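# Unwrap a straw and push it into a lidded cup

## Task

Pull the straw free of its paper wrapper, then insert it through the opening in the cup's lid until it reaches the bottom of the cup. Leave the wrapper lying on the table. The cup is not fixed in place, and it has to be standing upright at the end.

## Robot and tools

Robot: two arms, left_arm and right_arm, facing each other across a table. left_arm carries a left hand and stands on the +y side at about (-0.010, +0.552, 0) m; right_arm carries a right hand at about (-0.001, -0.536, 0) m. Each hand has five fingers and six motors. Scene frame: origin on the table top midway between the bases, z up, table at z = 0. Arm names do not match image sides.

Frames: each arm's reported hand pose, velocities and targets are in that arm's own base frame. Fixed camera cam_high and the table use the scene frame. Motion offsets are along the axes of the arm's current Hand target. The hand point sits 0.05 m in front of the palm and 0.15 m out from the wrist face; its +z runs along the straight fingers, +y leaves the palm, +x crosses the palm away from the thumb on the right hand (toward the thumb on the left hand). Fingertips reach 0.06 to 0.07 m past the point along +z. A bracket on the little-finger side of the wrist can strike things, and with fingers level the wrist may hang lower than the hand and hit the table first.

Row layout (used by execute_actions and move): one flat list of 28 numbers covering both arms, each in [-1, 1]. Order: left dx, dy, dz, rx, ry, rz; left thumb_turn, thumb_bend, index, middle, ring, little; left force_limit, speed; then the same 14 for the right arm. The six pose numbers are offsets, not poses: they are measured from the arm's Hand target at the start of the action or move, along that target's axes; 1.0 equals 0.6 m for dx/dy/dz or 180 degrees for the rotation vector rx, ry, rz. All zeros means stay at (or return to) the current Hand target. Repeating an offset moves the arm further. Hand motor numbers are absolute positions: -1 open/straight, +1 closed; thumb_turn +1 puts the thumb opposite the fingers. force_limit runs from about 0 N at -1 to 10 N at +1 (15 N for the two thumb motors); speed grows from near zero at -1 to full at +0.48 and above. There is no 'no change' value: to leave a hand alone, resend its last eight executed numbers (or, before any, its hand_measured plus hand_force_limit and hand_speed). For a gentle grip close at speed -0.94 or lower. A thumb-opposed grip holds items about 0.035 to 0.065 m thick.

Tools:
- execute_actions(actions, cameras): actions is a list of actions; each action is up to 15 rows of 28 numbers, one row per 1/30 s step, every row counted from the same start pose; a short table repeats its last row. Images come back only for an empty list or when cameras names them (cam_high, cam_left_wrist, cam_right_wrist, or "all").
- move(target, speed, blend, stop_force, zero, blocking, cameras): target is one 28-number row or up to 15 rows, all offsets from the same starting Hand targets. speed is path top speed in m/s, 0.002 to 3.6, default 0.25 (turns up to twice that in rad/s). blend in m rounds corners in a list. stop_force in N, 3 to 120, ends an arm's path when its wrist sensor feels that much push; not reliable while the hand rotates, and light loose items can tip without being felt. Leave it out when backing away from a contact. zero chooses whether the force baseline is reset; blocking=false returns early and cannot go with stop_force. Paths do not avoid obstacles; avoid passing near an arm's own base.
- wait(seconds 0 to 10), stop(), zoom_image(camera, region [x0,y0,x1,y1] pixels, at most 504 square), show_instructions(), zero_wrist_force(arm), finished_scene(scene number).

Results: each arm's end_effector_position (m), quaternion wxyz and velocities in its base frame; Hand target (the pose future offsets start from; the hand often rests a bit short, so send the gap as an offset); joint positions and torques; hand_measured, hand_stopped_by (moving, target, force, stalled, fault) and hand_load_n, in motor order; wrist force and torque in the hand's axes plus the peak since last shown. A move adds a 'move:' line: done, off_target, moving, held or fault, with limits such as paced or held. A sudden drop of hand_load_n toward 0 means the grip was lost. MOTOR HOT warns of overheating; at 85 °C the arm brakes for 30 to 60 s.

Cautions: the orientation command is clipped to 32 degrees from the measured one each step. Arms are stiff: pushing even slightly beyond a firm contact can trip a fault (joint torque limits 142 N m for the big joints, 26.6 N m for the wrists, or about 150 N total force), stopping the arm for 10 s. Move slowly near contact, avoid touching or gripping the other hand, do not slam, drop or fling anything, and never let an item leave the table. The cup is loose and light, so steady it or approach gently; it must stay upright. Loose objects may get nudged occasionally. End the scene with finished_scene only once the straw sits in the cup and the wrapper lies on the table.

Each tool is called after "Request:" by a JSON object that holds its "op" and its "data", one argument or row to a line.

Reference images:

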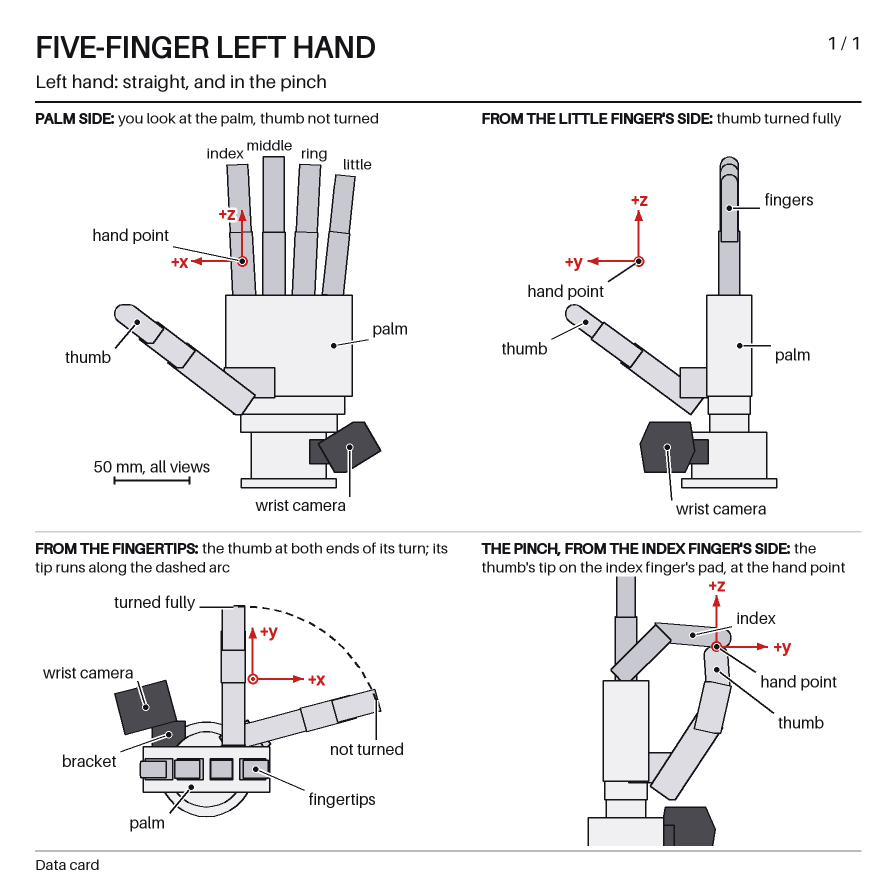

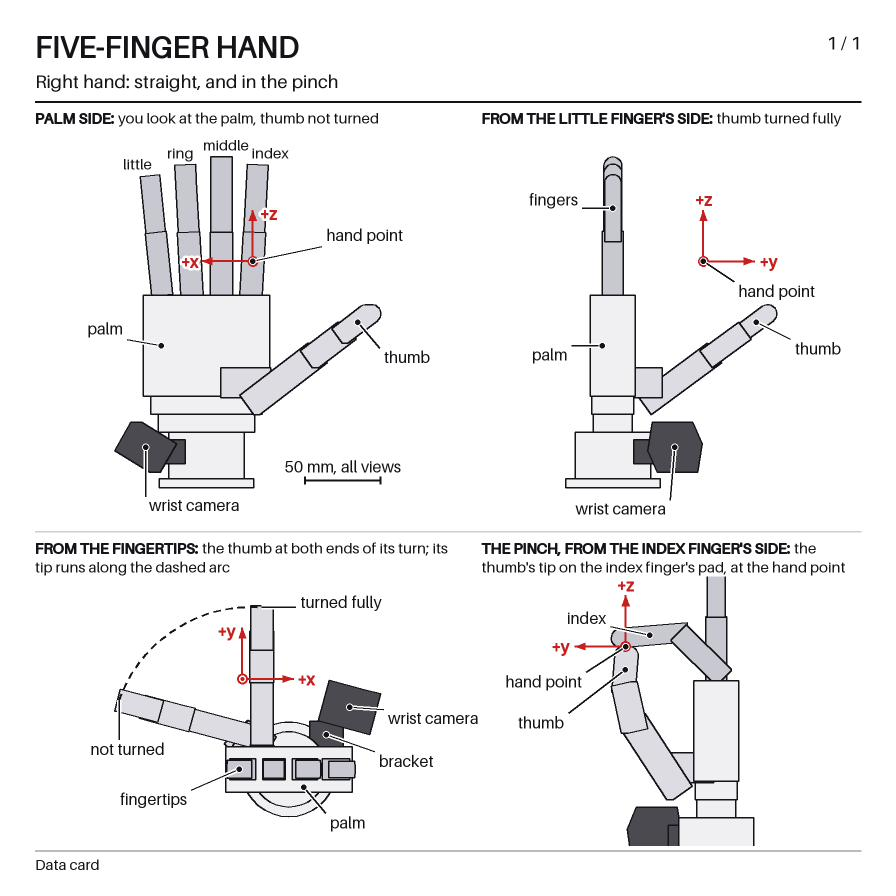

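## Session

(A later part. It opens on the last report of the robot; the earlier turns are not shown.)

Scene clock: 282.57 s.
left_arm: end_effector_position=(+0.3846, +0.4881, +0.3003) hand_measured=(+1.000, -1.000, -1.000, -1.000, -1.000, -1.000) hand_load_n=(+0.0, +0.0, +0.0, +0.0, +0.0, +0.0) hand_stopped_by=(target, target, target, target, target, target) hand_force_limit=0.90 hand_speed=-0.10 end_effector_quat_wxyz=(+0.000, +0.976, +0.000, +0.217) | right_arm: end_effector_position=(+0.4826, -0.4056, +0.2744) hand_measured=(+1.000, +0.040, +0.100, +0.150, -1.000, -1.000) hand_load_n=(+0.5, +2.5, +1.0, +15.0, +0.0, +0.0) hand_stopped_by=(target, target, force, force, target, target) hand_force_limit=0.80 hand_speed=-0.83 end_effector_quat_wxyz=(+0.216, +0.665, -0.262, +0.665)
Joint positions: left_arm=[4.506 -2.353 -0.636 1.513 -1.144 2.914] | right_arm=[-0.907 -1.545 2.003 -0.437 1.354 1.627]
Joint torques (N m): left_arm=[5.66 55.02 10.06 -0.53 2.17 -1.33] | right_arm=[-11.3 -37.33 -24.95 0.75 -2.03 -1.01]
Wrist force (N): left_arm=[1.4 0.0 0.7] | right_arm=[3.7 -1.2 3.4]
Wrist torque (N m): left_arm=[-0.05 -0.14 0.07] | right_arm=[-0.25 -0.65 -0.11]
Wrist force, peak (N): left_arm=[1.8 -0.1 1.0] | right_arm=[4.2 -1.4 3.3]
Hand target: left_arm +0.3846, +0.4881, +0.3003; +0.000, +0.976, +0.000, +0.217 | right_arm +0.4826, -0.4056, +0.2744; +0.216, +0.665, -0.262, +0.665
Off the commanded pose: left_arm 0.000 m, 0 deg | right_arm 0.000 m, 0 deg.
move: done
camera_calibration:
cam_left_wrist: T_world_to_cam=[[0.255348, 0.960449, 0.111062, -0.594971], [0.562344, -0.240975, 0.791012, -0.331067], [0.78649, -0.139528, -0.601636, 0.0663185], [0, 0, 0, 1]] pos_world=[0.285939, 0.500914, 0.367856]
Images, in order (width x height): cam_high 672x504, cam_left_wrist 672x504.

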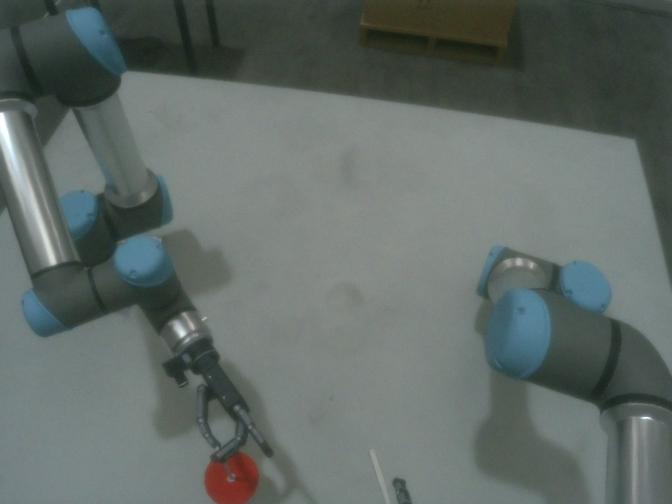

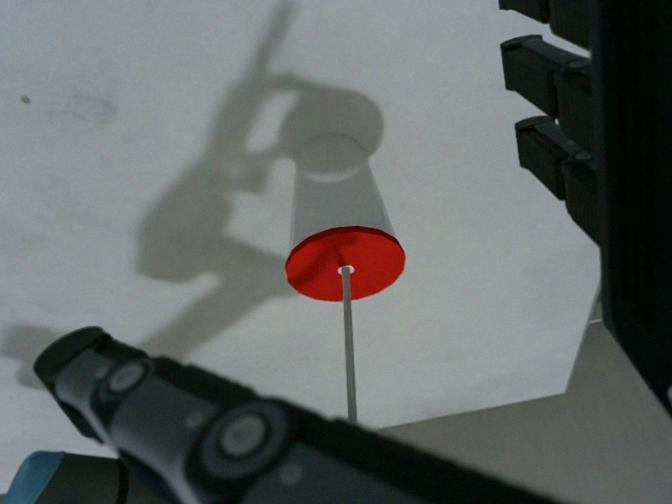

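Request:
{"op": "move", "data": {
  "target": [0,0,0,0,0,0,1,-1,-1,-1,-1,-1,0.9,-0.1,-0.1667,0.0098,0,0,0,0,1,0.04,0.7,0.7,-1,-1,0.8,-0.83],
  "speed": 0.03,
  "stop_force": 3.5,
  "cameras": ["cam_high","cam_left_wrist"]
}}

Request:
{"op": "zoom_image", "data": {
  "camera": "cam_left_wrist",
  "region": [240, 120, 460, 440]
}}

Scene clock: 286.47 s.
left_arm: end_effector_position=(+0.3846, +0.4881, +0.3003) hand_measured=(+1.000, -1.000, -1.000, -1.000, -1.000, -1.000) hand_load_n=(+0.0, +0.0, -0.5, +0.0, +0.0, +0.0) hand_stopped_by=(target, target, target, target, target, target) hand_force_limit=0.90 hand_speed=-0.10 end_effector_quat_wxyz=(+0.000, +0.976, +0.000, +0.217) | right_arm: end_effector_position=(+0.4814, -0.4044, +0.1940) hand_measured=(+1.000, +0.040, +0.098, +0.150, -1.000, -1.000) hand_load_n=(+0.0, +2.0, +1.0, +14.5, +0.0, +0.0) hand_stopped_by=(target, target, force, force, target, target) hand_force_limit=0.80 hand_speed=-0.83 end_effector_quat_wxyz=(+0.216, +0.665, -0.262, +0.665)
Joint positions: left_arm=[4.506 -2.353 -0.636 1.513 -1.144 2.914] | right_arm=[-0.908 -1.432 2.123 -0.669 1.353 1.627]
Joint torques (N m): left_arm=[5.25 51.06 9.27 -0.48 1.79 -1.17] | right_arm=[-3.57 -38.42 -11.07 -3.69 -1.09 -0.52]
Wrist force (N): left_arm=[1.5 0.1 1.0] | right_arm=[3.5 -1.3 3.8]
Wrist torque (N m): left_arm=[-0.06 -0.14 0.07] | right_arm=[-0.29 -0.65 -0.11]
Wrist force, peak (N): left_arm=[1.8 0.0 1.0] | right_arm=[10.9 -1.4 4.4]
Hand target: left_arm +0.3846, +0.4881, +0.3003; +0.000, +0.976, +0.000, +0.217 | right_arm +0.4814, -0.4044, +0.1940; +0.216, +0.665, -0.262, +0.665 (not the last commanded pose)
Off the commanded pose: left_arm 0.000 m, 0 deg | right_arm 0.020 m, 0 deg.
move: contact (right_arm)
camera_calibration:
cam_left_wrist: T_world_to_cam=[[0.255348, 0.960449, 0.111062, -0.594971], [0.562344, -0.240975, 0.791012, -0.331067], [0.78649, -0.139528, -0.601636, 0.0663185], [0, 0, 0, 1]] pos_world=[0.285939, 0.500914, 0.367856]
Images, in order (width x height): cam_high 672x504, cam_left_wrist 672x504.

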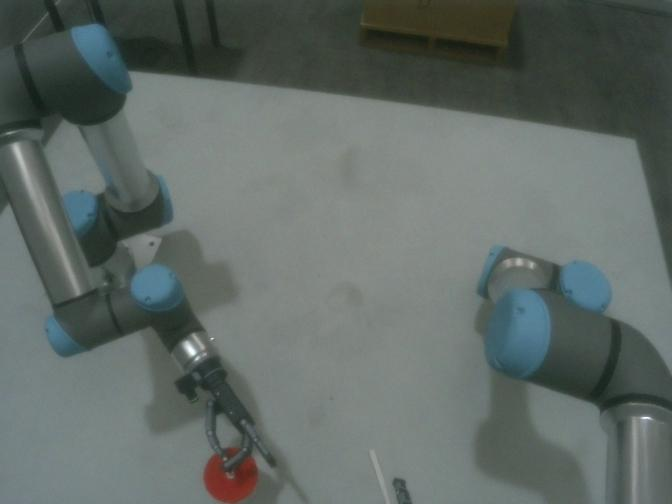

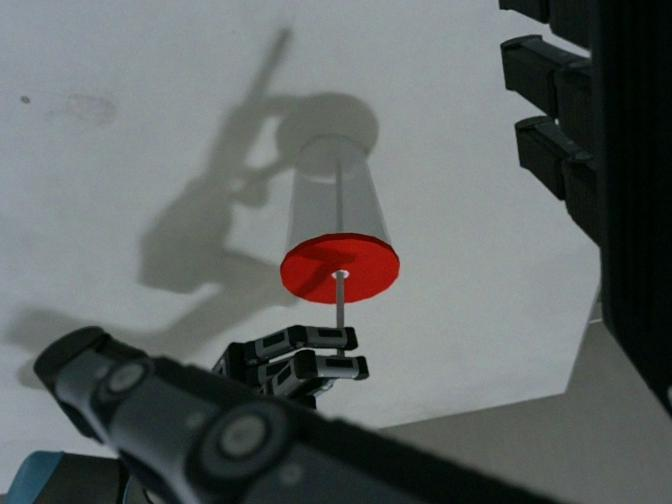

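Scaled by 1.575 from the camera's 672x504 image, which has a finer 960x720 frame.

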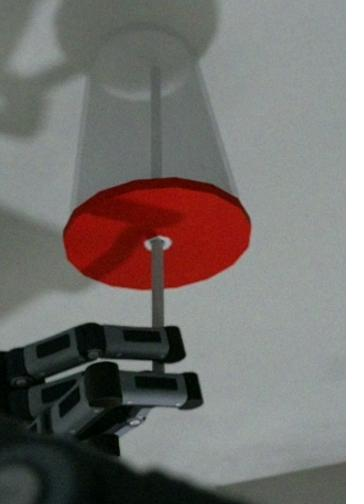

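Request:
{"op": "move", "data": {
  "target": [0,0,0,0,0,0,1,-1,-1,-1,-1,-1,0.9,-0.1,0,0,0,0,0,0,1,-1,-1,-1,-1,-1,0.8,-0.6]
}}

Request:
{"op": "move", "data": {
  "target": [
    [0,0,0,0,0,0,1,-1,-1,-1,-1,-1,0.9,-0.1,0,-0.17,0,0,0,0,1,-1,-1,-1,-1,-1,0.8,-0.6],
    [0,0,0,0,0,0,1,-1,-1,-1,-1,-1,0.9,-0.1,0.1,-0.2,-0.25,0,0,0,1,-1,-1,-1,-1,-1,0.8,-0.6]
  ],
  "speed": 0.12,
  "cameras": ["cam_high","cam_left_wrist"]
}}

Request:
{"op": "zoom_image", "data": {
  "camera": "cam_left_wrist",
  "region": [200, 80, 460, 440]
}}

Scene clock: 288.80 s.
left_arm: end_effector_position=(+0.3846, +0.4881, +0.3003) hand_measured=(+1.000, -1.000, -1.000, -1.000, -1.000, -1.000) hand_load_n=(+0.0, +0.0, +0.0, +0.0, +0.0, +0.0) hand_stopped_by=(target, target, target, target, target, target) hand_force_limit=0.90 hand_speed=-0.10 end_effector_quat_wxyz=(+0.000, +0.976, +0.000, +0.217) | right_arm: end_effector_position=(+0.4814, -0.4044, +0.1940) hand_measured=(+1.000, -1.000, -1.000, -1.000, -1.000, -1.000) hand_load_n=(+0.0, +0.0, +0.0, +0.0, +0.0, +0.0) hand_stopped_by=(target, target, target, target, target, target) hand_force_limit=0.80 hand_speed=-0.60 end_effector_quat_wxyz=(+0.216, +0.665, -0.262, +0.665)
Joint positions: left_arm=[4.506 -2.353 -0.636 1.513 -1.144 2.914] | right_arm=[-0.908 -1.432 2.123 -0.669 1.353 1.627]
Joint torques (N m): left_arm=[5.78 48.58 10.24 -0.44 1.72 -1.16] | right_arm=[7.34 -37.94 -10.15 -3.03 1.65 1.58]
Wrist force (N): left_arm=[1.4 0.1 0.8] | right_arm=[3.8 -1.4 3.4]
Wrist torque (N m): left_arm=[-0.04 -0.14 0.07] | right_arm=[-0.28 -0.66 -0.10]
Wrist force, peak (N): left_arm=[1.7 -0.2 1.3] | right_arm=[3.7 -1.2 3.9]
Hand target: left_arm +0.3846, +0.4881, +0.3003; +0.000, +0.976, +0.000, +0.217 | right_arm +0.4814, -0.4044, +0.1940; +0.216, +0.665, -0.262, +0.665
Off the commanded pose: left_arm 0.000 m, 0 deg | right_arm 0.000 m, 0 deg.
move: done

Scene clock: 291.77 s.
left_arm: end_effector_position=(+0.3846, +0.4881, +0.3003) hand_measured=(+1.000, -1.000, -1.000, -1.000, -1.000, -1.000) hand_load_n=(+0.0, +0.0, +0.0, +0.0, +0.0, -0.5) hand_stopped_by=(target, target, target, target, target, target) hand_force_limit=0.90 hand_speed=-0.10 end_effector_quat_wxyz=(+0.000, +0.976, +0.000, +0.217) | right_arm: end_effector_position=(+0.4408, -0.2203, +0.2644) hand_measured=(+1.000, -1.000, -1.000, -1.000, -1.000, -1.000) hand_load_n=(+0.0, +0.0, +0.0, +0.0, +0.0, +0.0) hand_stopped_by=(target, target, target, target, target, target) hand_force_limit=0.80 hand_speed=-0.60 end_effector_quat_wxyz=(+0.216, +0.665, -0.262, +0.665)
Joint positions: left_arm=[4.506 -2.353 -0.636 1.513 -1.144 2.914] | right_arm=[-0.543 -1.802 2.257 -0.434 1.717 1.635]
Joint torques (N m): left_arm=[5.23 46.49 10.04 -0.48 1.36 -0.98] | right_arm=[-11.33 -20.55 -20.84 -1.26 -1.84 1.18]
Wrist force (N): left_arm=[1.4 -0.3 1.1] | right_arm=[3.8 -1.5 3.1]
Wrist torque (N m): left_arm=[-0.13 -0.12 0.08] | right_arm=[-0.27 -0.65 -0.20]
Wrist force, peak (N): left_arm=[2.0 0.0 0.8] | right_arm=[3.5 -0.7 4.7]
Hand target: left_arm +0.3846, +0.4881, +0.3003; +0.000, +0.976, +0.000, +0.217 | right_arm +0.4407, -0.2203, +0.2644; +0.216, +0.665, -0.262, +0.665
Off the commanded pose: left_arm 0.000 m, 0 deg | right_arm 0.000 m, 0 deg.
move: done
camera_calibration:
cam_left_wrist: T_world_to_cam=[[0.255348, 0.960449, 0.111062, -0.594971], [0.562344, -0.240975, 0.791012, -0.331067], [0.78649, -0.139528, -0.601636, 0.0663185], [0, 0, 0, 1]] pos_world=[0.285939, 0.500914, 0.367856]
Images, in order (width x height): cam_high 672x504, cam_left_wrist 672x504.

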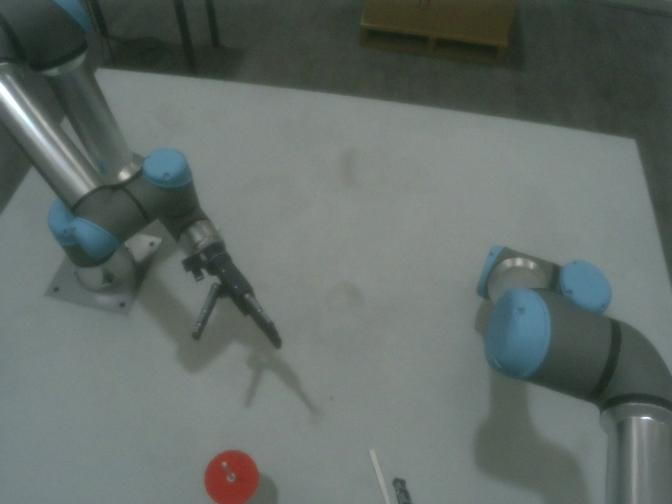

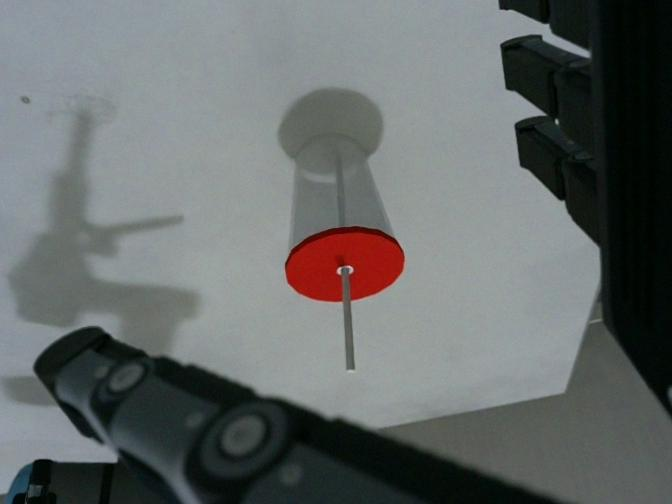

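Scaled by 1.400 from the camera's 672x504 image, which has a finer 960x720 frame.

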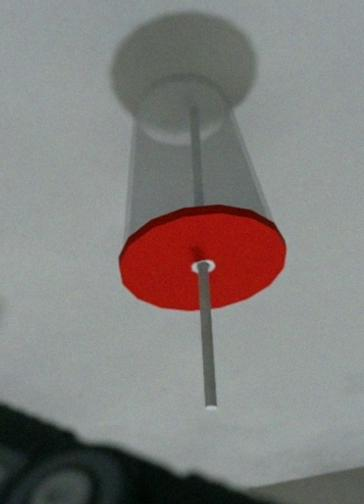

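Request:
{"op": "finished_scene", "data": {
  "scene": 1
}}

The scene is finished: the task was done.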